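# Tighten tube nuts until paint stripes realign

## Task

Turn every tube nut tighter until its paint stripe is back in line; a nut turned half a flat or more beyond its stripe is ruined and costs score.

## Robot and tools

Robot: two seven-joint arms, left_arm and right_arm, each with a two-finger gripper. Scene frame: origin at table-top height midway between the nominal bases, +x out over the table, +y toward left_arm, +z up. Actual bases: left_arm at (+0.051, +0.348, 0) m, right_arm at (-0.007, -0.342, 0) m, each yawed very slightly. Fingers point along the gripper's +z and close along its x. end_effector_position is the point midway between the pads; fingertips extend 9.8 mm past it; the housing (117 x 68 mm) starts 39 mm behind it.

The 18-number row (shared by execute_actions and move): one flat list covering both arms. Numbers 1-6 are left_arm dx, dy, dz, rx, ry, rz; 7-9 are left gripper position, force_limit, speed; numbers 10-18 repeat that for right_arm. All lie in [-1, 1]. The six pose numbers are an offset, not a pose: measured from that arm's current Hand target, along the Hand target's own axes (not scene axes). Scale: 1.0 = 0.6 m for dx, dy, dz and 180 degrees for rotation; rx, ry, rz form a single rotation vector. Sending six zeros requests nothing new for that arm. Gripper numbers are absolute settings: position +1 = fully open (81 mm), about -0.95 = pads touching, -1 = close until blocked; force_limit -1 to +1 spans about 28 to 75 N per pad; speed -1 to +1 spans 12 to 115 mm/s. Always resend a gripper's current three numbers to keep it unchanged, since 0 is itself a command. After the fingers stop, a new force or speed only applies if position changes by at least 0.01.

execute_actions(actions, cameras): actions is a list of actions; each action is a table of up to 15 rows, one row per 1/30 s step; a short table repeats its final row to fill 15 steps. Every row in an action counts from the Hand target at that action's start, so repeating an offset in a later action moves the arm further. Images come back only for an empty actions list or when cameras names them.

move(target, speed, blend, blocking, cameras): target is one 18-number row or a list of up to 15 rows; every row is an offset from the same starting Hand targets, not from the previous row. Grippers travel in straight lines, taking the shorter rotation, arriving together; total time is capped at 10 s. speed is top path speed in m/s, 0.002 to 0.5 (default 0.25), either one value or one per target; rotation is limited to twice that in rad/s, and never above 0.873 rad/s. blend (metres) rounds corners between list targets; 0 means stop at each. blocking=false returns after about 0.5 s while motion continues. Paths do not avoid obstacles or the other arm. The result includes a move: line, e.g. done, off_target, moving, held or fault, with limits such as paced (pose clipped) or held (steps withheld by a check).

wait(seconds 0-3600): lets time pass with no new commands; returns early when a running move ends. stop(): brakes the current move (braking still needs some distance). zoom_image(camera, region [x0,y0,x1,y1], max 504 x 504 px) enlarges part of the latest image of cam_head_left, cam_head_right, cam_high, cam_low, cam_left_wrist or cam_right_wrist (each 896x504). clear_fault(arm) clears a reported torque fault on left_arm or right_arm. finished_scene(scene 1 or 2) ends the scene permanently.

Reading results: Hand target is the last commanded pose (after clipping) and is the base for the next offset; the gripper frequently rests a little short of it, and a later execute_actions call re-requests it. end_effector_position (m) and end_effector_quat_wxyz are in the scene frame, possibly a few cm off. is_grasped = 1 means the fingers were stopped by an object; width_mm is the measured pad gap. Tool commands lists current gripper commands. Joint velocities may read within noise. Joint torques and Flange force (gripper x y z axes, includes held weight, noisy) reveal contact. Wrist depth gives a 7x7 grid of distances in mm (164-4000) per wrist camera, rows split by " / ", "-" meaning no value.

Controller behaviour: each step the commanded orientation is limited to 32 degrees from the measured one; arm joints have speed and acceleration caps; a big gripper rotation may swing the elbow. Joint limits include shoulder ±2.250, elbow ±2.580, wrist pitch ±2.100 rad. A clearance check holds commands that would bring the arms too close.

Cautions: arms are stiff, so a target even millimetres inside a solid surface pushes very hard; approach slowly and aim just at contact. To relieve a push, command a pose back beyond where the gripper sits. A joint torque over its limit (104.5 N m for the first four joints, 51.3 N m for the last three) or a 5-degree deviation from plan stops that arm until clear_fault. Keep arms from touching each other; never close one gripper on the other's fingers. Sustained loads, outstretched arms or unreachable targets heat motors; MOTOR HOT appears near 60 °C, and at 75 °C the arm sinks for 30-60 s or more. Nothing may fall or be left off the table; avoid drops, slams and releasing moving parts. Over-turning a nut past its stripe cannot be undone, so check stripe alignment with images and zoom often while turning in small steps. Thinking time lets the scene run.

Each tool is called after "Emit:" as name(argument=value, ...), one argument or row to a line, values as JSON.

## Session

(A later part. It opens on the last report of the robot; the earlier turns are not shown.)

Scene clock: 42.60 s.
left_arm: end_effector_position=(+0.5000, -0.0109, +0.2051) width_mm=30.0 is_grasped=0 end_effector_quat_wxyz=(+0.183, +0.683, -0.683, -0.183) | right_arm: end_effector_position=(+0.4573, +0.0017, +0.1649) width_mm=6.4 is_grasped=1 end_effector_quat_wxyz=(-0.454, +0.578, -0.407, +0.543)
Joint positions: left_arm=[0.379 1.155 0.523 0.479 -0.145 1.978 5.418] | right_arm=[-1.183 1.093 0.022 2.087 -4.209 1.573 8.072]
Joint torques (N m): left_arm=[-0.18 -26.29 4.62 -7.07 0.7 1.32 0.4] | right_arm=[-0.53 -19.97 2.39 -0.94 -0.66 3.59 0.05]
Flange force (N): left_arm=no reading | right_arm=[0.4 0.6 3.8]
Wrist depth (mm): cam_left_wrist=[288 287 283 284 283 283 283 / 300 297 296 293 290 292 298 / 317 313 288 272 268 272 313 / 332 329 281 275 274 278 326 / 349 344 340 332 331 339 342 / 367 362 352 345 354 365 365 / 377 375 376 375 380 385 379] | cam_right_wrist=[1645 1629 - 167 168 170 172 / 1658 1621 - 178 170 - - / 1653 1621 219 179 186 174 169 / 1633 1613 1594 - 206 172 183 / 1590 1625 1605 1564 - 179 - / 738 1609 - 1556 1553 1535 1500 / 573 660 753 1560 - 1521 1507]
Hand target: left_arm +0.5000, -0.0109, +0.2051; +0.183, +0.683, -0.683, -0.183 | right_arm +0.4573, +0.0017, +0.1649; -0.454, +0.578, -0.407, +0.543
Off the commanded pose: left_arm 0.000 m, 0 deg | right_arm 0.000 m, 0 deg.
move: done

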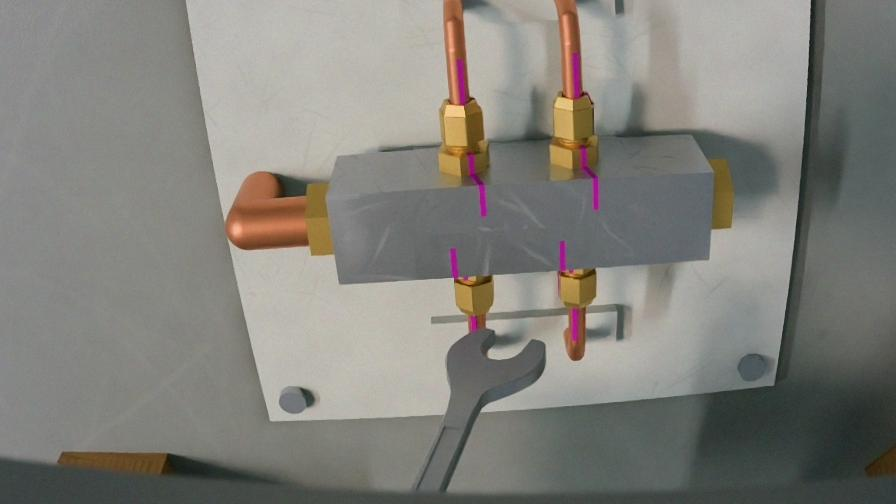

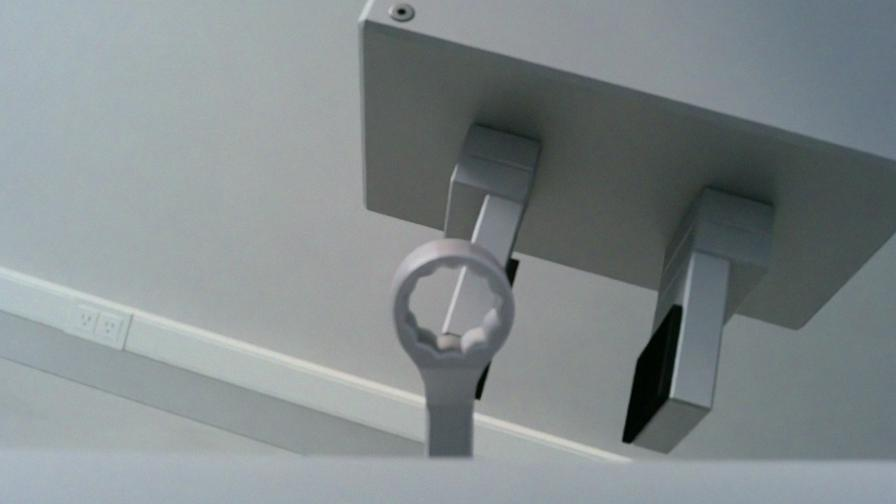

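Emit:
move(
  target=[
    [0,0,0,0,0,0,-0.23,0,0.5,-0.1125,0.0215,0,0,0,-0.1756,-0.98,1,-0.7],
    [0,0,0,0,0,0,-0.23,0,0.5,-0.12,0.0495,0,0,0,-0.1756,-0.98,1,-0.7],
  ],
  speed=[0.12,0.06],
  blend=[0.005,0],
  cameras=["cam_left_wrist","cam_high"],
)

Emit:
zoom_image(
  camera="cam_left_wrist",
  region=[390, 240, 550, 400],
)

Emit:
zoom_image(
  camera="cam_high",
  region=[330, 180, 490, 320],
)

Scene clock: 50.57 s.
left_arm: end_effector_position=(+0.5000, -0.0109, +0.2051) width_mm=30.0 is_grasped=0 end_effector_quat_wxyz=(+0.183, +0.683, -0.683, -0.183) | right_arm: end_effector_position=(+0.4523, +0.0633, +0.1177) width_mm=6.4 is_grasped=1 end_effector_quat_wxyz=(-0.289, +0.667, -0.234, +0.646)
Joint positions: left_arm=[0.379 1.155 0.523 0.479 -0.145 1.978 5.418] | right_arm=[-1.303 1.221 0.089 1.862 -4.313 1.472 8.689]
Joint torques (N m): left_arm=[-0.21 -26.31 4.7 -7.06 0.72 1.37 0.39] | right_arm=[-0.56 -21.64 3.34 -1.61 -0.44 3.6 0.05]
Flange force (N): left_arm=no reading | right_arm=[-0.2 0.6 3.4]
Wrist depth (mm): cam_left_wrist=[288 287 283 284 283 283 283 / 301 296 296 293 289 292 299 / 317 313 289 271 268 273 312 / 332 328 281 275 275 277 327 / 349 345 337 283 332 339 343 / 363 358 350 354 352 366 366 / 377 216 377 380 380 386 381] | cam_right_wrist=[1579 1649 1637 1629 1582 1575 1567 / 686 1598 1617 1605 1590 1582 1556 / 537 1575 1621 1602 1582 1567 240 / 459 666 1590 1598 1571 1582 215 / 381 528 1528 1575 1564 1549 - / 335 450 709 1553 1560 1531 1538 / 298 386 556 1500 1564 1538 -]
Hand target: left_arm +0.5000, -0.0109, +0.2051; +0.183, +0.683, -0.683, -0.183 | right_arm +0.4523, +0.0633, +0.1176; -0.289, +0.667, -0.234, +0.646
Off the commanded pose: left_arm 0.000 m, 0 deg | right_arm 0.000 m, 0 deg.
move: done
Images, in order (width x height): cam_high 896x504, cam_left_wrist 896x504.

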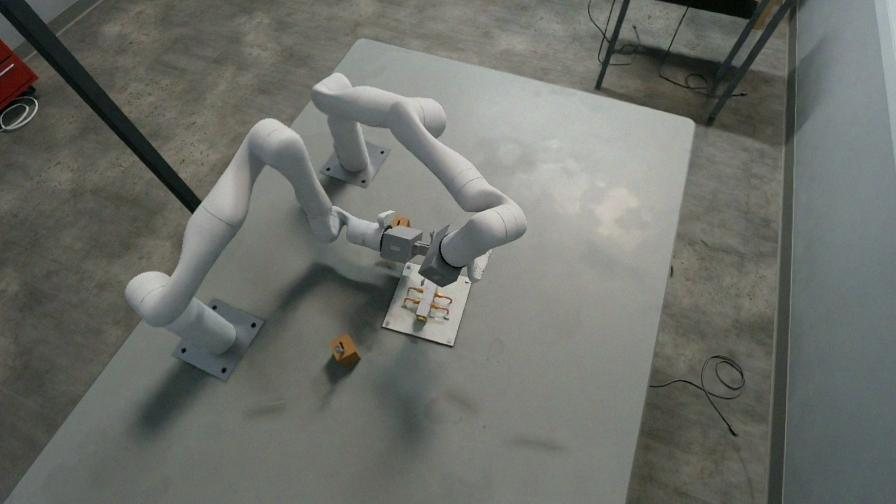

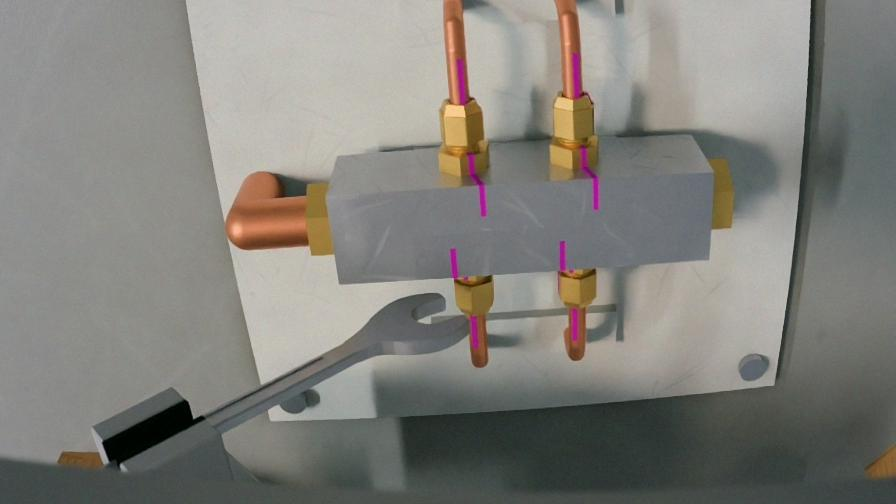

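Scaled by 3.150 from the camera's image (finer frame: 1280x720).

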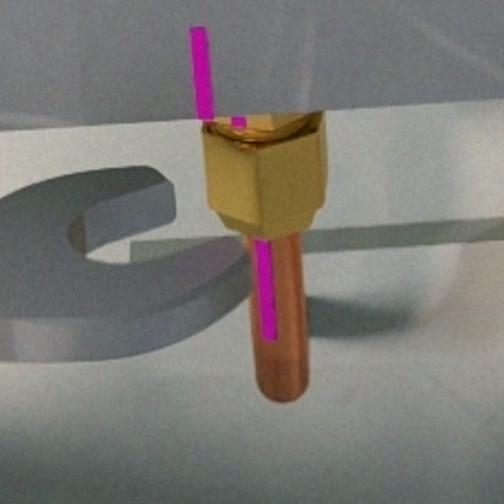

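Scaled by 3.150 from the camera's image (finer frame: 1280x720).

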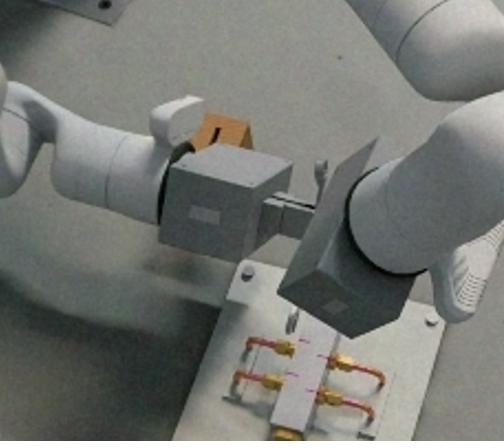

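Emit:
move(
  target=[
    [0,0,0,0,0,0,-0.23,0,0.5,0.0363,-0.0343,0,0,0,0,-0.98,1,-0.7],
    [0,0,0,0,0,0,-0.23,0,0.5,0.1747,0.0633,0,0,0,0.3333,-0.98,1,-0.7],
    [0,0,0,0,0,0,-0.23,0,0.5,0.1392,0.097,0,0,0,0.3333,-0.98,1,-0.7],
  ],
  speed=[0.1,0.12,0.06],
  blend=[0.01,0.005,0],
  cameras=["cam_left_wrist"],
)

Emit:
zoom_image(
  camera="cam_left_wrist",
  region=[410, 240, 550, 380],
)

Scene clock: 56.97 s.
left_arm: end_effector_position=(+0.5000, -0.0109, +0.2051) width_mm=30.0 is_grasped=0 end_effector_quat_wxyz=(+0.183, +0.683, -0.683, -0.183) | right_arm: end_effector_position=(+0.4604, -0.0360, +0.1383) width_mm=6.4 is_grasped=1 end_effector_quat_wxyz=(+0.573, -0.460, +0.536, -0.415)
Joint positions: left_arm=[0.379 1.155 0.523 0.479 -0.145 1.978 5.418] | right_arm=[-1.066 1.174 -0.056 2.148 -4.138 1.714 7.497]
Joint torques (N m): left_arm=[-0.16 -26.4 4.69 -7.09 0.7 1.35 0.39] | right_arm=[-0.56 -19.58 1.67 0.15 -0.94 3.56 0.06]
Flange force (N): left_arm=no reading | right_arm=[1.0 0.2 4.2]
Wrist depth (mm): cam_left_wrist=[287 288 284 284 284 283 283 / 300 297 296 293 289 293 298 / 317 313 288 272 269 273 312 / 332 328 282 274 274 277 327 / 349 345 341 280 333 340 342 / 368 363 351 350 353 364 366 / 378 377 381 376 209 380 379] | cam_right_wrist=[174 177 173 189 - 1521 1510 / 178 191 192 203 - 1528 1514 / - 186 - 1582 1560 1535 1528 / - 1617 1575 1579 1542 1531 1514 / 1621 1605 1582 1586 1564 1517 1470 / 1645 1621 1594 1517 1514 1524 703 / 1641 1571 1549 767 698 604 536]
Hand target: left_arm +0.5000, -0.0109, +0.2051; +0.183, +0.683, -0.683, -0.183 | right_arm +0.4604, -0.0360, +0.1383; +0.573, -0.460, +0.536, -0.415
Off the commanded pose: left_arm 0.000 m, 0 deg | right_arm 0.000 m, 0 deg.
move: done

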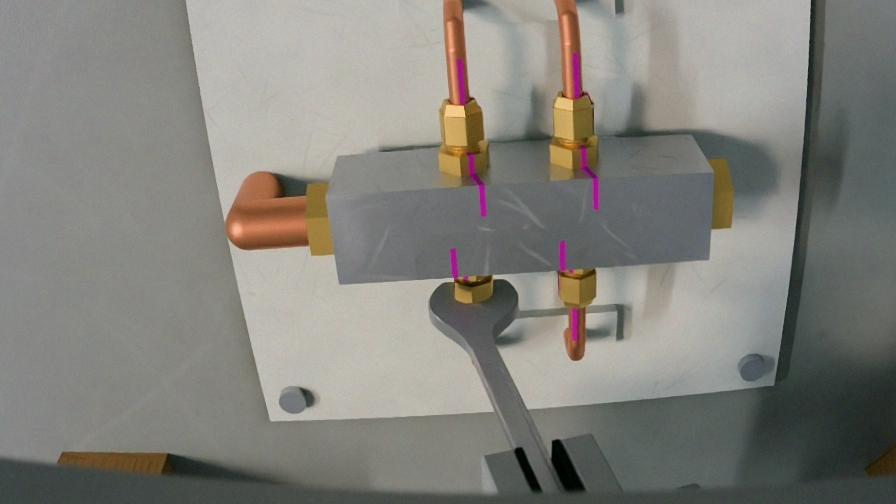

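Scaled by 3.600 from the camera's image (finer frame: 1280x720).

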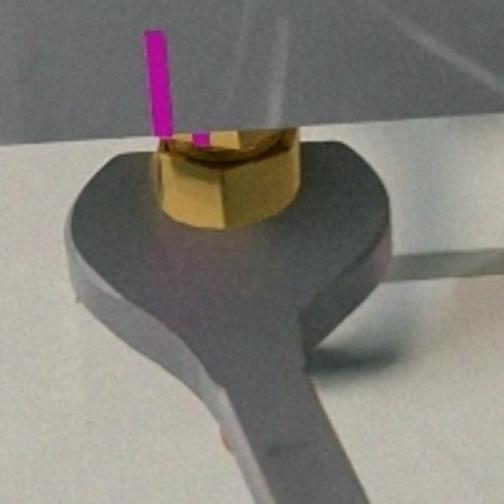

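Emit:
move(
  target=[
    [0,0,0,0,0,0,-0.23,0,0.5,0.0015,0,0,0,0,0,-0.98,1,-0.7],
  ],
  speed=0.02,
)

Scene clock: 59.40 s.
left_arm: end_effector_position=(+0.5000, -0.0109, +0.2051) width_mm=30.0 is_grasped=0 end_effector_quat_wxyz=(+0.183, +0.683, -0.683, -0.183) | right_arm: end_effector_position=(+0.4605, -0.0369, +0.1381) width_mm=6.4 is_grasped=1 end_effector_quat_wxyz=(+0.573, -0.460, +0.536, -0.415)
Joint positions: left_arm=[0.379 1.155 0.523 0.479 -0.145 1.978 5.418] | right_arm=[-1.065 1.175 -0.055 2.15 -4.137 1.715 7.495]
Joint torques (N m): left_arm=[-0.24 -26.32 4.68 -7.12 0.71 1.39 0.43] | right_arm=[-0.55 -19.63 1.68 0.22 -0.94 3.57 0.07]
Flange force (N): left_arm=no reading | right_arm=[1.0 0.4 4.2]
Wrist depth (mm): cam_left_wrist=[287 288 284 284 283 283 283 / 301 296 296 293 289 292 298 / 317 313 289 272 268 272 312 / 332 328 282 277 275 277 326 / 349 345 341 274 332 340 342 / 368 362 352 350 353 366 365 / 379 377 381 377 208 382 380] | cam_right_wrist=[174 177 174 190 - 1528 1514 / 178 191 193 206 - 1531 1514 / - 190 - 1582 1549 1517 1521 / - 1621 1579 1586 1556 1542 1528 / 1621 1613 1590 1564 1567 1528 1477 / 1649 1605 1605 1538 1514 1521 716 / 1645 1575 1556 769 695 603 536]
Hand target: left_arm +0.5000, -0.0109, +0.2051; +0.183, +0.683, -0.683, -0.183 | right_arm +0.4605, -0.0369, +0.1381; +0.573, -0.460, +0.536, -0.415
Off the commanded pose: left_arm 0.000 m, 0 deg | right_arm 0.000 m, 0 deg.
move: done

Emit:
wait(
  seconds=0.1,
  cameras=["cam_left_wrist"],
)

Emit:
zoom_image(
  camera="cam_left_wrist",
  region=[420, 260, 520, 350],
)

Scene clock: 60.73 s.
left_arm: end_effector_position=(+0.5000, -0.0109, +0.2051) width_mm=30.0 is_grasped=0 end_effector_quat_wxyz=(+0.183, +0.683, -0.683, -0.183) | right_arm: end_effector_position=(+0.4605, -0.0369, +0.1381) width_mm=6.4 is_grasped=1 end_effector_quat_wxyz=(+0.573, -0.460, +0.536, -0.415)
Joint positions: left_arm=[0.379 1.155 0.523 0.479 -0.145 1.978 5.418] | right_arm=[-1.065 1.175 -0.055 2.15 -4.137 1.715 7.495]
Joint torques (N m): left_arm=[-0.32 -26.29 4.75 -7.07 0.73 1.36 0.39] | right_arm=[-0.59 -19.63 1.71 0.16 -0.96 3.57 0.07]
Flange force (N): left_arm=no reading | right_arm=[1.1 0.3 4.2]
Wrist depth (mm): cam_left_wrist=[288 287 284 284 283 283 283 / 300 297 296 292 290 292 298 / 317 313 288 272 268 273 311 / 332 327 282 278 274 277 326 / 348 344 342 274 332 340 342 / 367 363 353 349 354 366 364 / 377 378 382 377 208 380 381] | cam_right_wrist=[174 177 174 190 - 1524 1503 / 178 191 193 206 - 1535 1510 / - 190 - 1575 1542 1524 1528 / - 1637 1586 1579 1564 1531 1521 / 1629 1621 1605 1575 1564 1517 1473 / 1641 1621 1602 1517 1521 1531 713 / 1633 1579 1564 768 694 602 539]
Hand target: left_arm +0.5000, -0.0109, +0.2051; +0.183, +0.683, -0.683, -0.183 | right_arm +0.4605, -0.0369, +0.1381; +0.573, -0.460, +0.536, -0.415
Tool commands: left_gripper/position=-0.23 left_gripper/force_limit=+0.0 left_gripper/speed=+0.5 right_gripper/position=-0.98 right_gripper/force_limit=+1.0 right_gripper/speed=-0.7
Off the commanded pose: left_arm 0.000 m, 0 deg | right_arm 0.000 m, 0 deg.
wait: 0.10 s; at rest from the start

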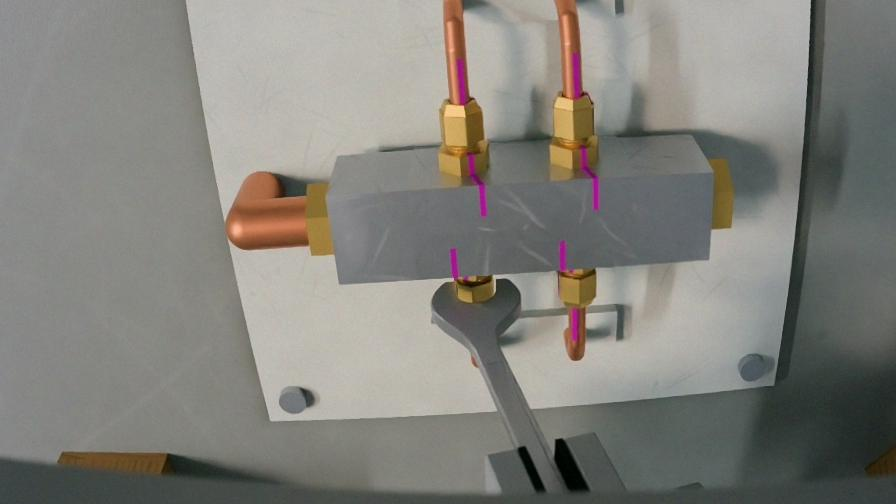

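Scaled by 5.040 from the camera's image (finer frame: 1280x720).

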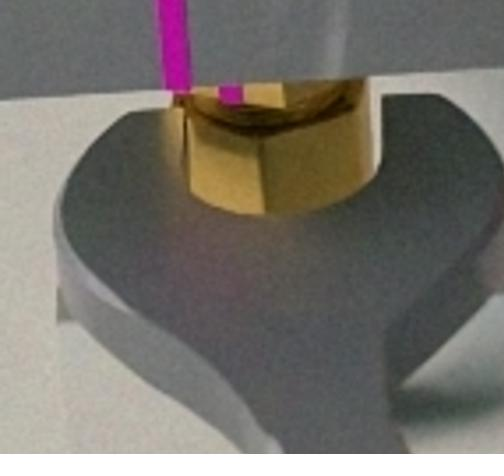

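Emit:
move(
  target=[
    [0,0,0,0,0,0,-0.23,0,0.5,-0.0015,-0.0017,-0.0108,0,0,0,-0.98,1,-0.7],
  ],
  speed=0.03,
  cameras=["cam_left_wrist"],
)

Emit:
zoom_image(
  camera="cam_left_wrist",
  region=[410, 250, 540, 380],
)

Scene clock: 62.23 s.
left_arm: end_effector_position=(+0.5000, -0.0109, +0.2051) width_mm=30.0 is_grasped=0 end_effector_quat_wxyz=(+0.183, +0.683, -0.683, -0.183) | right_arm: end_effector_position=(+0.4540, -0.0368, +0.1393) width_mm=6.4 is_grasped=1 end_effector_quat_wxyz=(+0.573, -0.460, +0.536, -0.415)
Joint positions: left_arm=[0.379 1.155 0.523 0.479 -0.145 1.978 5.418] | right_arm=[-1.076 1.173 -0.064 2.161 -4.153 1.725 7.489]
Joint torques (N m): left_arm=[-0.21 -26.36 4.71 -7.1 0.73 1.41 0.39] | right_arm=[-0.57 -19.51 1.68 0.34 -0.97 3.55 0.05]
Flange force (N): left_arm=no reading | right_arm=[1.0 0.5 4.2]
Wrist depth (mm): cam_left_wrist=[287 287 284 284 284 283 283 / 300 296 296 293 289 292 298 / 317 313 288 272 269 273 312 / 331 327 282 274 273 277 326 / 348 345 341 291 333 340 343 / 367 362 353 349 353 365 365 / 377 378 383 375 370 381 380] | cam_right_wrist=[176 180 180 193 - 1542 1521 / 186 195 177 208 1556 1531 1514 / - 174 - 1579 1564 1538 1517 / - 1629 1590 1575 1560 1531 1507 / 1653 1613 1609 1594 1571 1531 1487 / 1653 1649 1598 1546 1517 1538 721 / 1662 1579 1553 770 699 608 545]
Hand target: left_arm +0.5000, -0.0109, +0.2051; +0.183, +0.683, -0.683, -0.183 | right_arm +0.4540, -0.0368, +0.1393; +0.573, -0.460, +0.536, -0.415
Off the commanded pose: left_arm 0.000 m, 0 deg | right_arm 0.000 m, 0 deg.
move: done

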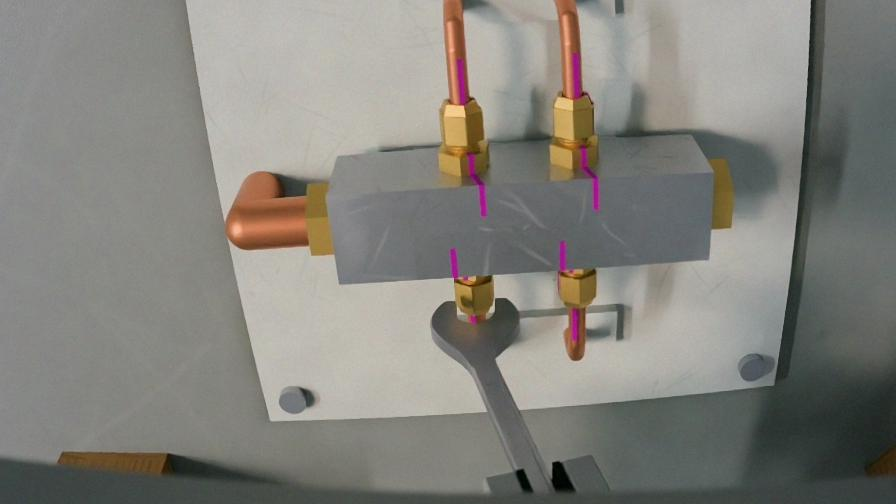

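Scaled by 3.877 from the camera's image (finer frame: 1280x720).

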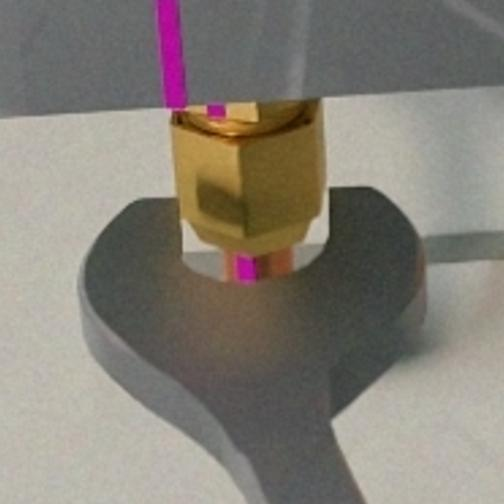

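Emit:
move(
  target=[
    [0,0,0,0,0,0,-0.23,0,0.5,0.00103,0.00833,0,0,0,0,-0.98,1,-0.7],
  ],
  speed=0.03,
)

Emit:
move(
  target=[
    [0,0,0,0,0,0,-0.23,0,0.5,0.00086,0.00322,0,0,0,0,-0.98,1,-0.7],
  ],
  speed=0.02,
  cameras=["cam_left_wrist"],
)

Emit:
zoom_image(
  camera="cam_left_wrist",
  region=[410, 250, 540, 380],
)

Scene clock: 63.40 s.
left_arm: end_effector_position=(+0.5000, -0.0109, +0.2051) width_mm=30.0 is_grasped=0 end_effector_quat_wxyz=(+0.183, +0.683, -0.683, -0.183) | right_arm: end_effector_position=(+0.4540, -0.0362, +0.1342) width_mm=6.4 is_grasped=1 end_effector_quat_wxyz=(+0.573, -0.460, +0.536, -0.415)
Joint positions: left_arm=[0.379 1.155 0.523 0.479 -0.145 1.978 5.418] | right_arm=[-1.076 1.187 -0.064 2.153 -4.154 1.728 7.484]
Joint torques (N m): left_arm=[-0.31 -26.26 4.67 -7.12 0.73 1.39 0.42] | right_arm=[-0.57 -19.54 1.66 0.4 -0.98 3.55 0.08]
Flange force (N): left_arm=no reading | right_arm=[1.0 0.4 4.2]
Wrist depth (mm): cam_left_wrist=[287 287 283 283 283 283 283 / 301 297 296 293 288 293 299 / 317 313 289 272 268 272 312 / 332 328 281 274 274 278 327 / 349 344 340 286 332 338 342 / 367 363 352 350 352 366 365 / 377 378 382 375 226 379 380] | cam_right_wrist=[182 185 179 200 - 1542 1507 / 192 199 171 213 1556 1542 1507 / - 175 1605 1586 1571 1531 1531 / - 1621 1590 1582 1567 1528 1531 / 1653 1637 1582 1586 1556 1535 1473 / 1637 1629 1617 1546 1538 1487 705 / 1649 1598 1553 736 677 590 525]
Hand target: left_arm +0.5000, -0.0109, +0.2051; +0.183, +0.683, -0.683, -0.183 | right_arm +0.4540, -0.0362, +0.1342; +0.573, -0.460, +0.536, -0.415
Off the commanded pose: left_arm 0.000 m, 0 deg | right_arm 0.000 m, 0 deg.
move: done

Scene clock: 63.90 s.
left_arm: end_effector_position=(+0.5000, -0.0109, +0.2051) width_mm=30.0 is_grasped=0 end_effector_quat_wxyz=(+0.183, +0.683, -0.683, -0.183) | right_arm: end_effector_position=(+0.4540, -0.0363, +0.1323) width_mm=6.4 is_grasped=1 end_effector_quat_wxyz=(+0.573, -0.460, +0.536, -0.415)
Joint positions: left_arm=[0.379 1.155 0.523 0.479 -0.145 1.978 5.418] | right_arm=[-1.076 1.192 -0.064 2.151 -4.154 1.73 7.482]
Joint torques (N m): left_arm=[-0.22 -26.33 4.72 -7.14 0.74 1.38 0.4] | right_arm=[-1.18 -15.99 -0.35 0.64 -0.2 1.44 0.04]
Flange force (N): left_arm=no reading | right_arm=[0.7 -7.6 3.7]
Wrist depth (mm): cam_left_wrist=[287 287 284 284 283 283 283 / 300 296 297 293 289 292 298 / 317 314 289 271 268 273 312 / 331 329 282 274 274 278 327 / 349 345 341 291 333 339 343 / 367 362 351 350 354 365 365 / 376 377 381 376 217 379 379] | cam_right_wrist=[183 187 179 199 1542 1538 1521 / 193 200 170 213 1560 1531 1510 / - 179 1590 1590 1564 1546 1507 / - 1629 1586 1586 1564 1531 1524 / 1641 1613 1594 1575 1575 1531 1477 / 1649 1625 1602 1546 1517 1477 687 / 1637 1582 1546 733 674 590 524]
Hand target: left_arm +0.5000, -0.0109, +0.2051; +0.183, +0.683, -0.683, -0.183 | right_arm +0.4540, -0.0363, +0.1323; +0.573, -0.460, +0.536, -0.415
Off the commanded pose: left_arm 0.000 m, 0 deg | right_arm 0.000 m, 0 deg.
move: done

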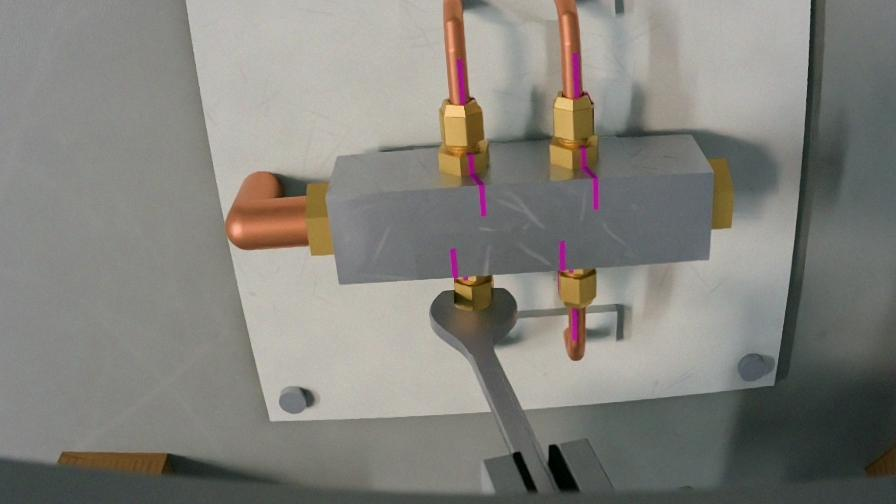

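Scaled by 3.877 from the camera's image (finer frame: 1280x720).

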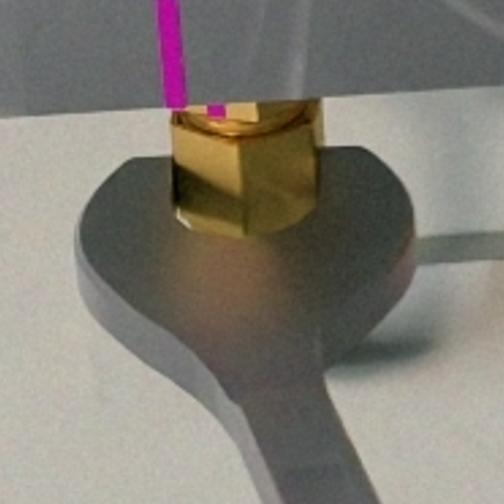

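Emit:
move(
  target=[
    [0,0,0,0,0,0,-0.23,0,0.5,-0.00052,-0.00193,0,0,0,0,-0.98,1,-0.7],
    [0,0,0,0,0,0,-0.23,0,0.5,-0.0011,-0.00193,0,0,0,0,-0.98,1,-0.7],
    [0,0,0,0,0,0,-0.23,0,0.5,-0.00041,0.00065,0,0,0,0,-0.98,1,-0.7],
  ],
  speed=0.02,
)

Scene clock: 65.57 s.
left_arm: end_effector_position=(+0.5000, -0.0109, +0.2051) width_mm=30.0 is_grasped=0 end_effector_quat_wxyz=(+0.183, +0.683, -0.683, -0.183) | right_arm: end_effector_position=(+0.4539, -0.0360, +0.1320) width_mm=6.4 is_grasped=1 end_effector_quat_wxyz=(+0.573, -0.460, +0.536, -0.415)
Joint positions: left_arm=[0.379 1.155 0.523 0.479 -0.145 1.978 5.418] | right_arm=[-1.076 1.193 -0.065 2.149 -4.154 1.73 7.482]
Joint torques (N m): left_arm=[-0.22 -26.33 4.64 -7.14 0.7 1.39 0.38] | right_arm=[-1.77 -17.25 -0.34 0.24 0.01 2.06 -0.09]
Flange force (N): left_arm=no reading | right_arm=[2.0 -5.6 4.3]
Wrist depth (mm): cam_left_wrist=[288 287 284 283 283 283 284 / 300 296 297 293 289 293 298 / 317 314 288 272 268 272 312 / 332 328 281 275 274 277 326 / 349 344 342 291 332 339 343 / 368 363 352 349 353 367 364 / 377 377 381 375 218 380 381] | cam_right_wrist=[183 187 179 199 1549 1549 1510 / 193 200 170 213 1549 1531 1514 / - 178 1598 1590 1564 1531 1524 / - 1609 1586 1590 1560 1542 1500 / 1637 1625 1613 1594 1567 1549 1477 / 1662 1629 1586 1538 1524 1477 685 / 1633 1579 1553 750 676 588 523]
Hand target: left_arm +0.5000, -0.0109, +0.2051; +0.183, +0.683, -0.683, -0.183 | right_arm +0.4539, -0.0359, +0.1319; +0.573, -0.460, +0.536, -0.415
Off the commanded pose: left_arm 0.000 m, 0 deg | right_arm 0.000 m, 0 deg.
move: done

Emit:
move(
  target=[
    [0,0,0,0,0,0,-0.23,0,0.5,0.0002,-0.0006,0,0,0,0,-0.98,1,-0.7],
    [0,0,0,0,0,0,-0.23,0,0.5,0.0006,0.0015,0,0,0,0,-0.98,1,-0.7],
  ],
  speed=0.02,
  cameras=["cam_left_wrist"],
)

Emit:
zoom_image(
  camera="cam_left_wrist",
  region=[430, 260, 520, 350],
)

Scene clock: 66.47 s.
left_arm: end_effector_position=(+0.5000, -0.0109, +0.2051) width_mm=30.0 is_grasped=0 end_effector_quat_wxyz=(+0.183, +0.683, -0.683, -0.183) | right_arm: end_effector_position=(+0.4539, -0.0361, +0.1309) width_mm=6.4 is_grasped=1 end_effector_quat_wxyz=(+0.573, -0.460, +0.536, -0.415)
Joint positions: left_arm=[0.379 1.155 0.523 0.479 -0.145 1.978 5.418] | right_arm=[-1.076 1.196 -0.064 2.148 -4.154 1.731 7.481]
Joint torques (N m): left_arm=[-0.26 -26.32 4.68 -7.16 0.68 1.36 0.41] | right_arm=[-1.58 -18.94 0.58 0.02 -0.27 3.06 -0.09]
Flange force (N): left_arm=no reading | right_arm=[2.4 -2.0 4.3]
Wrist depth (mm): cam_left_wrist=[287 287 284 284 283 283 283 / 300 296 296 294 289 291 298 / 317 314 289 272 268 272 312 / 332 328 282 275 274 278 326 / 349 345 340 291 332 339 342 / 368 363 353 349 353 364 364 / 378 378 380 377 218 381 380] | cam_right_wrist=[183 188 178 200 1553 1542 1507 / 195 200 169 212 1556 1542 1521 / - 179 1586 1582 1571 1531 1531 / - 1609 1598 1605 1567 1549 1510 / 1637 1625 1605 1575 1564 1528 1473 / 1658 1629 1590 1535 1510 1493 692 / 1629 1567 1556 742 666 583 519]
Hand target: left_arm +0.5000, -0.0109, +0.2051; +0.183, +0.683, -0.683, -0.183 | right_arm +0.4540, -0.0361, +0.1310; +0.573, -0.460, +0.536, -0.415
Off the commanded pose: left_arm 0.000 m, 0 deg | right_arm 0.000 m, 0 deg.
move: done

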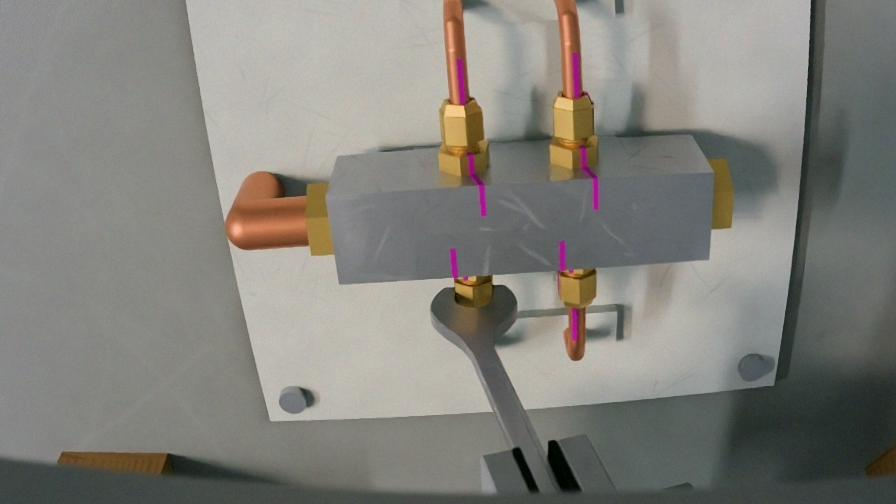

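Scaled by 5.600 from the camera's image (finer frame: 1280x720).

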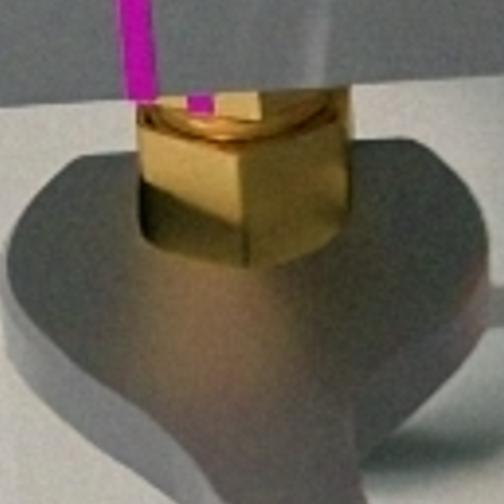

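Emit:
move(
  target=[
    [0,0,0,0,0,0,-0.23,0,0.5,0.0003,0,0,0,0,0,-0.98,1,-0.7],
    [0,0,0,0,0,0,-0.23,0,0.5,0.0012,0.0032,0,0,0,0,-0.98,1,-0.7],
  ],
  speed=0.02,
)

Scene clock: 67.17 s.
left_arm: end_effector_position=(+0.5000, -0.0109, +0.2051) width_mm=30.0 is_grasped=0 end_effector_quat_wxyz=(+0.183, +0.683, -0.683, -0.183) | right_arm: end_effector_position=(+0.4540, -0.0363, +0.1289) width_mm=6.4 is_grasped=1 end_effector_quat_wxyz=(+0.573, -0.460, +0.536, -0.415)
Joint positions: left_arm=[0.379 1.155 0.523 0.479 -0.145 1.978 5.418] | right_arm=[-1.076 1.202 -0.064 2.146 -4.154 1.733 7.478]
Joint torques (N m): left_arm=[-0.23 -26.33 4.7 -7.08 0.68 1.38 0.44] | right_arm=[-1.25 -18.98 0.81 0.11 -0.46 3.08 -0.05]
Flange force (N): left_arm=no reading | right_arm=[2.1 -1.8 4.0]
Wrist depth (mm): cam_left_wrist=[287 287 283 284 283 283 283 / 300 297 296 292 289 292 298 / 317 313 289 272 268 272 311 / 333 328 281 275 274 277 326 / 348 345 341 295 332 340 343 / 368 363 352 350 353 366 365 / 379 377 381 376 218 381 379] | cam_right_wrist=[184 190 177 202 1546 1535 1521 / 198 200 167 215 1560 1542 1524 / - 179 1575 1579 1564 1553 1524 / - 1617 1594 1579 1564 1553 1531 / 1641 1617 1594 1582 1564 1521 1477 / 1649 1625 1605 1535 1524 1490 674 / 1637 1567 1560 734 662 578 513]
Hand target: left_arm +0.5000, -0.0109, +0.2051; +0.183, +0.683, -0.683, -0.183 | right_arm +0.4540, -0.0363, +0.1289; +0.573, -0.460, +0.536, -0.415
Off the commanded pose: left_arm 0.000 m, 0 deg | right_arm 0.000 m, 0 deg.
move: done

Emit:
move(
  target=[
    [0,0,0,0,0,0,-0.23,0,0.5,0.0015,0.0048,0,0,0,0,-0.98,1,-0.7],
  ],
  speed=0.02,
)

Emit:
move(
  target=[
    [0,0,0,0,0,0,-0.23,0,0.5,0.0006,0.0024,0,0,0,0,-0.98,1,-0.7],
  ],
  speed=0.02,
  cameras=["cam_left_wrist"],
)

Emit:
zoom_image(
  camera="cam_left_wrist",
  region=[430, 250, 520, 340],
)

Scene clock: 68.03 s.
left_arm: end_effector_position=(+0.5000, -0.0109, +0.2051) width_mm=30.0 is_grasped=0 end_effector_quat_wxyz=(+0.183, +0.683, -0.683, -0.183) | right_arm: end_effector_position=(+0.4540, -0.0365, +0.1260) width_mm=6.4 is_grasped=1 end_effector_quat_wxyz=(+0.573, -0.460, +0.536, -0.415)
Joint positions: left_arm=[0.379 1.155 0.523 0.479 -0.145 1.978 5.418] | right_arm=[-1.076 1.21 -0.064 2.142 -4.153 1.735 7.474]
Joint torques (N m): left_arm=[-0.18 -26.33 4.71 -7.15 0.72 1.37 0.39] | right_arm=[-1.12 -16.99 0.2 0.52 -0.32 2 0.04]
Flange force (N): left_arm=no reading | right_arm=[1.0 -5.7 3.5]
Wrist depth (mm): cam_left_wrist=[287 287 284 283 283 283 283 / 301 297 296 293 289 292 299 / 317 314 289 272 267 273 312 / 332 329 281 277 275 278 326 / 349 345 341 294 332 340 342 / 367 363 352 350 353 365 364 / 377 377 382 377 217 381 381] | cam_right_wrist=[185 191 176 205 1556 1542 1538 / 196 204 193 217 1567 1535 1521 / 1629 193 1602 1598 1556 1556 1524 / 1649 1633 1602 1582 1564 1546 1528 / 1653 1621 1617 1590 1549 1538 1480 / 1641 1641 1598 1546 1510 748 676 / 1625 1571 1538 708 651 565 507]
Hand target: left_arm +0.5000, -0.0109, +0.2051; +0.183, +0.683, -0.683, -0.183 | right_arm +0.4540, -0.0365, +0.1259; +0.573, -0.460, +0.536, -0.415
Off the commanded pose: left_arm 0.000 m, 0 deg | right_arm 0.000 m, 0 deg.
move: done

Scene clock: 68.53 s.
left_arm: end_effector_position=(+0.5000, -0.0109, +0.2051) width_mm=30.0 is_grasped=0 end_effector_quat_wxyz=(+0.183, +0.683, -0.683, -0.183) | right_arm: end_effector_position=(+0.4540, -0.0366, +0.1245) width_mm=6.4 is_grasped=1 end_effector_quat_wxyz=(+0.573, -0.460, +0.536, -0.415)
Joint positions: left_arm=[0.379 1.155 0.523 0.479 -0.145 1.978 5.418] | right_arm=[-1.076 1.214 -0.064 2.14 -4.153 1.737 7.472]
Joint torques (N m): left_arm=[-0.18 -26.27 4.65 -7.14 0.76 1.35 0.42] | right_arm=[-1.84 -7.84 -4.27 1.14 1.41 -3.33 0.11]
Flange force (N): left_arm=no reading | right_arm=[-0.9 -26.0 0.9]
Wrist depth (mm): cam_left_wrist=[288 287 284 284 283 283 283 / 300 296 297 293 289 293 298 / 316 313 288 271 268 273 312 / 332 328 282 278 274 277 327 / 349 343 341 294 332 339 342 / 366 363 352 349 353 365 364 / 377 378 381 377 217 380 381] | cam_right_wrist=[185 192 176 205 1556 1553 1503 / 196 204 193 217 1564 1531 1528 / - 194 1575 1586 1567 1531 1521 / 1641 1625 1602 1586 1560 1538 1528 / 1637 1621 1621 1590 1567 1524 1477 / 1645 1625 1602 1549 1507 757 666 / 1633 1582 1542 732 655 567 508]
Hand target: left_arm +0.5000, -0.0109, +0.2051; +0.183, +0.683, -0.683, -0.183 | right_arm +0.4540, -0.0365, +0.1244; +0.573, -0.460, +0.536, -0.415
Off the commanded pose: left_arm 0.000 m, 0 deg | right_arm 0.000 m, 0 deg.
move: done

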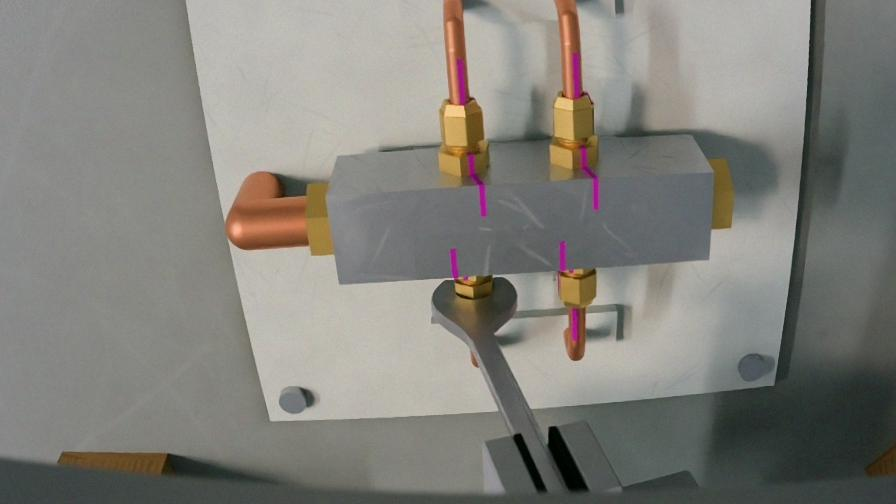

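Scaled by 5.600 from the camera's image (finer frame: 1280x720).

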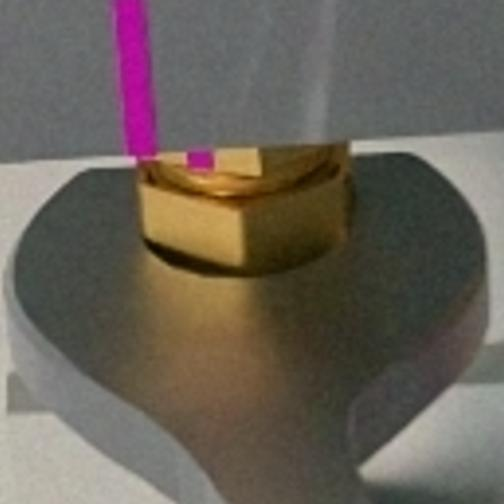

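Emit:
move(
  target=[
    [0,0,0,0,0,0,-0.23,0,0.5,-0.0005,-0.0021,0,0,0,0,-0.98,1,-0.7],
    [0,0,0,0,0,0,-0.23,0,0.5,-0.0005,-0.0021,0.0033,0,0,0,-0.98,1,-0.7],
  ],
  speed=0.02,
)

Scene clock: 69.73 s.
left_arm: end_effector_position=(+0.5000, -0.0109, +0.2051) width_mm=30.0 is_grasped=0 end_effector_quat_wxyz=(+0.183, +0.683, -0.683, -0.183) | right_arm: end_effector_position=(+0.4559, -0.0364, +0.1257) width_mm=6.4 is_grasped=1 end_effector_quat_wxyz=(+0.573, -0.460, +0.536, -0.415)
Joint positions: left_arm=[0.379 1.155 0.523 0.479 -0.145 1.978 5.418] | right_arm=[-1.073 1.21 -0.061 2.139 -4.149 1.732 7.476]
Joint torques (N m): left_arm=[-0.26 -26.34 4.68 -7.11 0.7 1.45 0.41] | right_arm=[-0.08 -15.35 0.23 -0.67 0.21 0.96 -0.01]
Flange force (N): left_arm=no reading | right_arm=[1.1 -11.5 -2.5]
Wrist depth (mm): cam_left_wrist=[286 287 283 284 283 283 283 / 300 296 296 293 290 292 298 / 317 314 289 272 268 272 311 / 332 328 281 275 274 277 326 / 349 343 341 293 331 340 343 / 368 361 352 349 353 366 365 / 376 377 382 376 215 380 381] | cam_right_wrist=[183 191 174 205 1546 1521 1524 / - 200 - 216 1546 1546 1521 / - 1629 1590 1590 1556 1542 1524 / 1633 1625 1609 1579 1567 1542 1535 / 1629 1621 1590 1575 1560 1535 1493 / 1645 1625 1605 1528 1524 747 676 / 1645 1579 1556 725 653 562 507]
Hand target: left_arm +0.5000, -0.0109, +0.2051; +0.183, +0.683, -0.683, -0.183 | right_arm +0.4560, -0.0364, +0.1257; +0.573, -0.460, +0.536, -0.415
Off the commanded pose: left_arm 0.000 m, 0 deg | right_arm 0.000 m, 0 deg.
move: done

Emit:
move(
  target=[
    [0,0,0,0,0,0,-0.23,0,0.5,-0.0003,-0.0012,-0.0005,0,0,0,-0.98,1,-0.7],
  ],
  speed=0.02,
  cameras=["cam_left_wrist"],
)

Emit:
zoom_image(
  camera="cam_left_wrist",
  region=[430, 250, 520, 340],
)

Scene clock: 70.63 s.
left_arm: end_effector_position=(+0.5000, -0.0109, +0.2051) width_mm=30.0 is_grasped=0 end_effector_quat_wxyz=(+0.183, +0.683, -0.683, -0.183) | right_arm: end_effector_position=(+0.4557, -0.0364, +0.1265) width_mm=6.4 is_grasped=1 end_effector_quat_wxyz=(+0.573, -0.460, +0.536, -0.415)
Joint positions: left_arm=[0.379 1.155 0.523 0.479 -0.145 1.978 5.418] | right_arm=[-1.073 1.208 -0.061 2.14 -4.149 1.732 7.477]
Joint torques (N m): left_arm=[-0.27 -26.29 4.7 -7.1 0.73 1.35 0.44] | right_arm=[-1.07 -19.89 1.37 0.13 -0.72 3.64 -0.02]
Flange force (N): left_arm=no reading | right_arm=[2.0 0.3 4.4]
Wrist depth (mm): cam_left_wrist=[288 287 284 283 283 283 283 / 300 296 296 292 289 293 298 / 318 313 288 272 268 272 312 / 333 327 281 278 275 277 327 / 349 345 339 292 331 340 342 / 366 361 352 350 354 364 364 / 378 376 382 375 214 380 379] | cam_right_wrist=[183 192 174 205 1546 1531 1507 / - 200 - 216 1542 1538 1514 / - 1617 1590 1586 1542 1546 1528 / 1645 1617 1594 1582 1571 1553 1531 / 1641 1617 1605 1579 1575 1542 1470 / 1637 1621 1590 1549 1510 746 675 / 1625 1575 1542 708 651 563 506]
Hand target: left_arm +0.5000, -0.0109, +0.2051; +0.183, +0.683, -0.683, -0.183 | right_arm +0.4557, -0.0364, +0.1265; +0.573, -0.460, +0.536, -0.415
Off the commanded pose: left_arm 0.000 m, 0 deg | right_arm 0.000 m, 0 deg.
move: done

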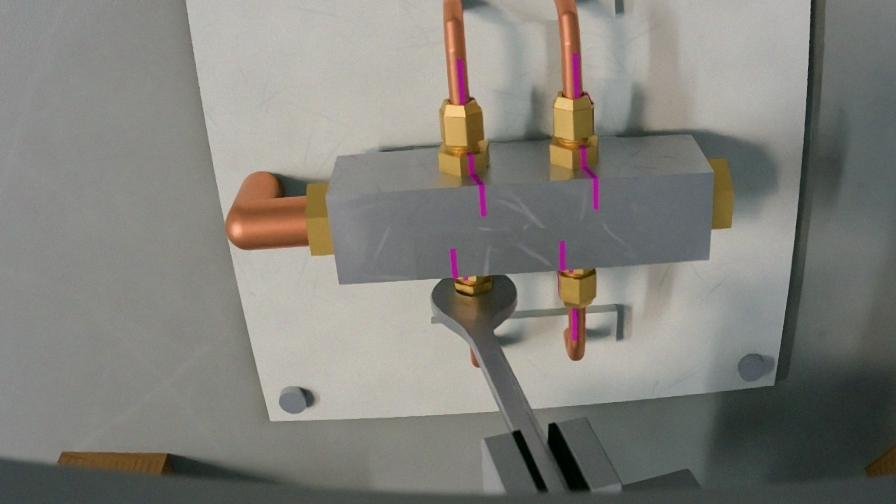

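Scaled by 5.600 from the camera's image (finer frame: 1280x720).

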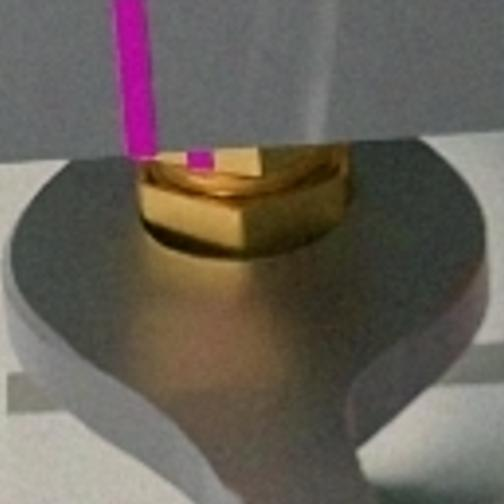

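Emit:
move(
  target=[
    [0,0,0,0,0,0,-0.23,0,0.5,0.02724,0.00127,0,0,0,0.0556,-0.98,1,-0.7],
    [0,0,0,0,0,0,-0.23,0,0.5,0.05385,0.00726,0,0,0,0.1111,-0.98,1,-0.7],
    [0,0,0,0,0,0,-0.23,0,0.5,0.06666,0.01197,0,0,0,0.1389,-0.98,1,-0.7],
  ],
  speed=0.04,
  blend=0.002,
  cameras=["cam_left_wrist"],
)

Scene clock: 78.87 s.
left_arm: end_effector_position=(+0.5000, -0.0109, +0.2051) width_mm=30.0 is_grasped=0 end_effector_quat_wxyz=(+0.183, +0.683, -0.683, -0.183) | right_arm: end_effector_position=(+0.4587, -0.0735, +0.1102) width_mm=6.4 is_grasped=1 end_effector_quat_wxyz=(+0.649, -0.333, +0.623, -0.281)
Joint positions: left_arm=[0.379 1.155 0.523 0.479 -0.145 1.978 5.418] | right_arm=[-0.947 1.277 -0.129 2.198 -4.071 1.874 6.997]
Joint torques (N m): left_arm=[-0.11 -26.26 4.65 -7.12 0.74 1.36 0.43] | right_arm=[-2.82 -16.38 -1.73 0.49 0.79 1.65 -0.22]
Flange force (N): left_arm=no reading | right_arm=[0.5 -9.5 3.6]
Wrist depth (mm): cam_left_wrist=[287 286 283 284 283 283 283 / 300 296 296 292 289 292 298 / 317 314 288 272 268 272 311 / 332 328 281 277 274 277 326 / 348 345 340 315 330 340 343 / 367 362 353 353 349 231 361 / 378 376 383 380 370 218 372] | cam_right_wrist=[193 1567 1594 1567 1528 1507 1510 / 201 212 1575 1567 1546 1517 1517 / 210 - 1586 1567 1542 1528 718 / - 1609 1575 1582 1556 1490 542 / 177 1617 1613 1579 1567 624 448 / 1637 1609 1602 1594 745 482 371 / 1653 1613 1602 733 548 394 316]
Hand target: left_arm +0.5000, -0.0109, +0.2051; +0.183, +0.683, -0.683, -0.183 | right_arm +0.4587, -0.0735, +0.1102; +0.649, -0.333, +0.623, -0.281
Off the commanded pose: left_arm 0.000 m, 0 deg | right_arm 0.000 m, 0 deg.
move: done

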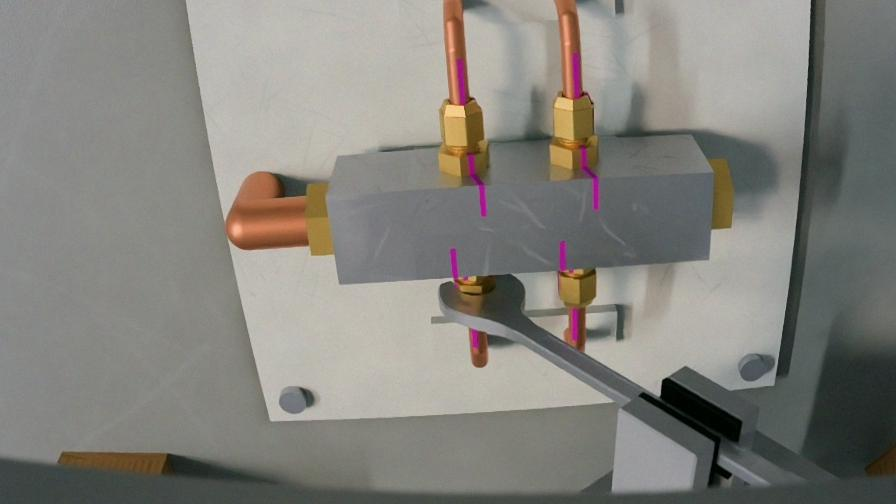

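Emit:
move(
  target=[
    [0,0,0,0,0,0,-0.23,0,0.5,-0.00546,0.0003,0,0,0,-0.0111,-0.98,1,-0.7],
    [0,0,0,0,0,0,-0.23,0,0.5,-0.01716,-0.03796,0,0,0,-0.0111,-0.98,1,-0.7],
  ],
  speed=0.04,
  cameras=["cam_left_wrist"],
)

Emit:
zoom_image(
  camera="cam_left_wrist",
  region=[420, 230, 630, 380],
)

Scene clock: 80.83 s.
left_arm: end_effector_position=(+0.5000, -0.0109, +0.2051) width_mm=30.0 is_grasped=0 end_effector_quat_wxyz=(+0.183, +0.683, -0.683, -0.183) | right_arm: end_effector_position=(+0.4592, -0.0796, +0.1344) width_mm=6.4 is_grasped=1 end_effector_quat_wxyz=(+0.644, -0.344, +0.617, -0.293)
Joint positions: left_arm=[0.379 1.155 0.523 0.479 -0.145 1.978 5.418] | right_arm=[-0.946 1.213 -0.12 2.249 -4.069 1.856 7.035]
Joint torques (N m): left_arm=[-0.19 -26.31 4.69 -7.12 0.74 1.35 0.43] | right_arm=[-0.58 -18.92 1.08 1.19 -1.13 3.54 0.12]
Flange force (N): left_arm=no reading | right_arm=[1.6 -0.3 4.6]
Wrist depth (mm): cam_left_wrist=[288 287 284 284 283 283 283 / 300 296 296 293 289 292 298 / 318 313 288 272 268 272 311 / 332 329 282 274 275 278 326 / 349 345 341 332 330 340 343 / 368 362 352 352 261 360 366 / 378 377 381 382 380 211 376] | cam_right_wrist=[196 1575 1560 1564 1538 1521 1521 / 178 209 1579 1560 1553 1524 1514 / 189 205 1590 1575 1553 1542 1477 / 190 - 1575 1582 1564 1500 675 / 180 - 1590 1579 1579 697 532 / 177 - 1594 1590 1514 562 444 / 1641 1633 1605 1556 618 465 374]
Hand target: left_arm +0.5000, -0.0109, +0.2051; +0.183, +0.683, -0.683, -0.183 | right_arm +0.4592, -0.0796, +0.1344; +0.644, -0.344, +0.617, -0.293
Off the commanded pose: left_arm 0.000 m, 0 deg | right_arm 0.000 m, 0 deg.
move: done

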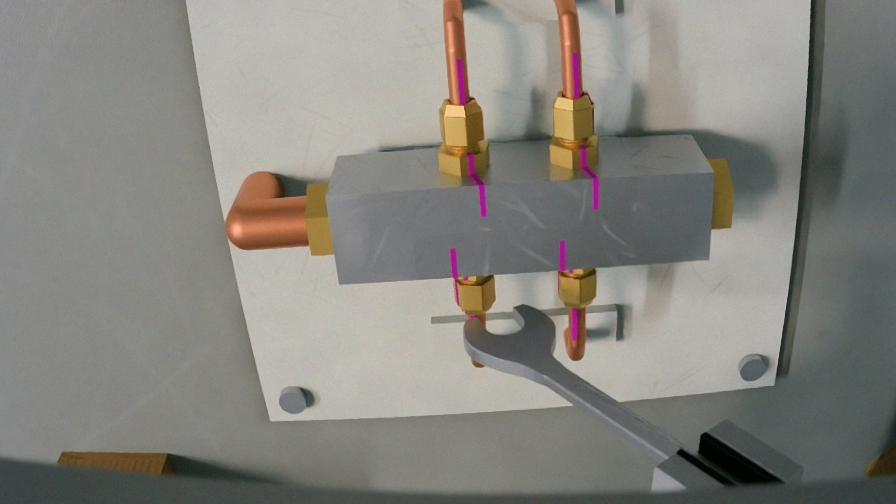

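Scaled by 2.400 from the camera's image (finer frame: 1280x720).

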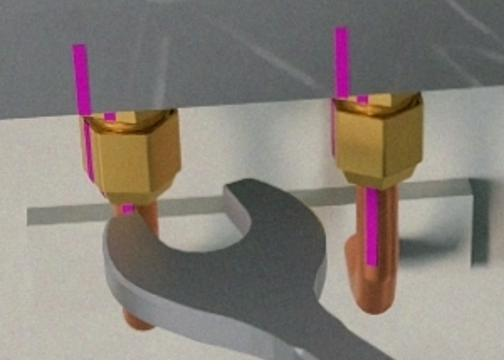

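Emit:
move(
  target=[
    [0,0,0,0,0,0,-0.23,0,0.5,-0.0949,0.0319,0,0,0,-0.1633,-0.98,1,-0.7],
    [0,0,0,0,0,0,-0.23,0,0.5,-0.1431,0.1134,0,0,0,-0.3278,-0.98,1,-0.7],
  ],
  speed=0.12,
  blend=[0.01,0],
  cameras=["cam_left_wrist"],
)

Emit:
zoom_image(
  camera="cam_left_wrist",
  region=[380, 230, 590, 380],
)

Scene clock: 87.43 s.
left_arm: end_effector_position=(+0.5000, -0.0109, +0.2051) width_mm=30.0 is_grasped=0 end_effector_quat_wxyz=(+0.183, +0.683, -0.683, -0.183) | right_arm: end_effector_position=(+0.4502, +0.0295, +0.1307) width_mm=6.4 is_grasped=1 end_effector_quat_wxyz=(-0.417, +0.603, -0.368, +0.572)
Joint positions: left_arm=[0.379 1.155 0.523 0.479 -0.145 1.978 5.418] | right_arm=[-1.232 1.182 0.025 1.979 -4.259 1.559 8.221]
Joint torques (N m): left_arm=[-0.17 -26.32 4.72 -7.16 0.73 1.35 0.42] | right_arm=[-0.56 -20.82 2.61 -1.02 -0.62 3.59 0.04]
Flange force (N): left_arm=no reading | right_arm=[0.2 0.7 3.6]
Wrist depth (mm): cam_left_wrist=[288 287 284 284 283 283 283 / 301 297 297 294 289 292 298 / 317 312 289 272 268 272 311 / 332 329 281 275 274 278 327 / 348 344 337 284 331 340 342 / 368 362 350 354 353 364 367 / 378 371 223 381 380 384 380] | cam_right_wrist=[1666 1653 1617 1586 197 183 174 / 1653 1641 1605 1602 216 179 189 / 1641 1625 1621 1605 - 172 205 / 1590 1609 1609 1586 1571 191 - / 694 1567 1594 1586 1560 1549 1524 / 522 644 1594 1535 1556 1542 1521 / 426 501 616 744 1517 1542 1524]
Hand target: left_arm +0.5000, -0.0109, +0.2051; +0.183, +0.683, -0.683, -0.183 | right_arm +0.4502, +0.0295, +0.1307; -0.417, +0.603, -0.368, +0.572
Off the commanded pose: left_arm 0.000 m, 0 deg | right_arm 0.000 m, 0 deg.
move: done

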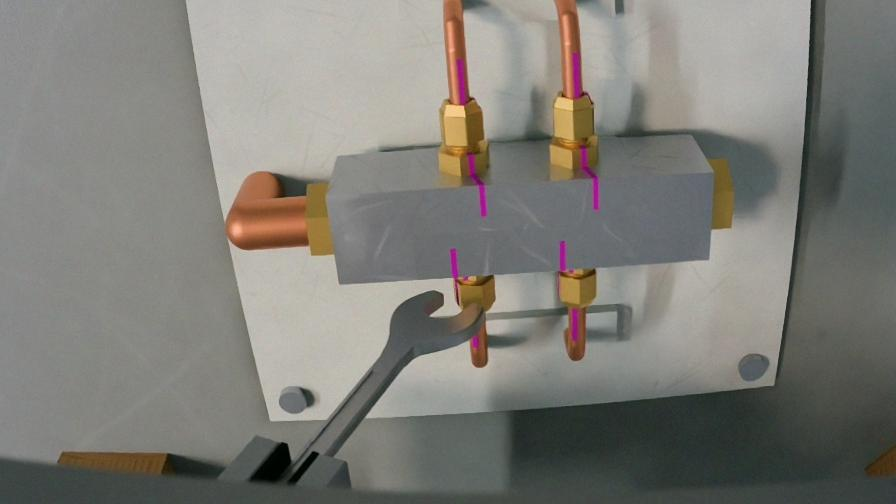

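Scaled by 2.400 from the camera's image (finer frame: 1280x720).

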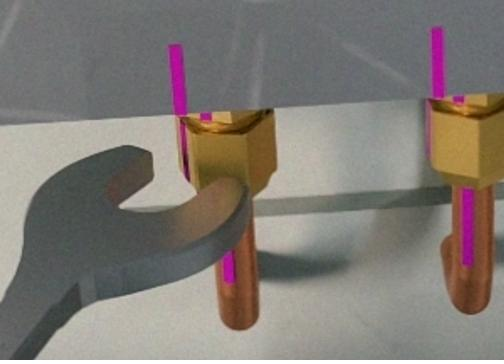

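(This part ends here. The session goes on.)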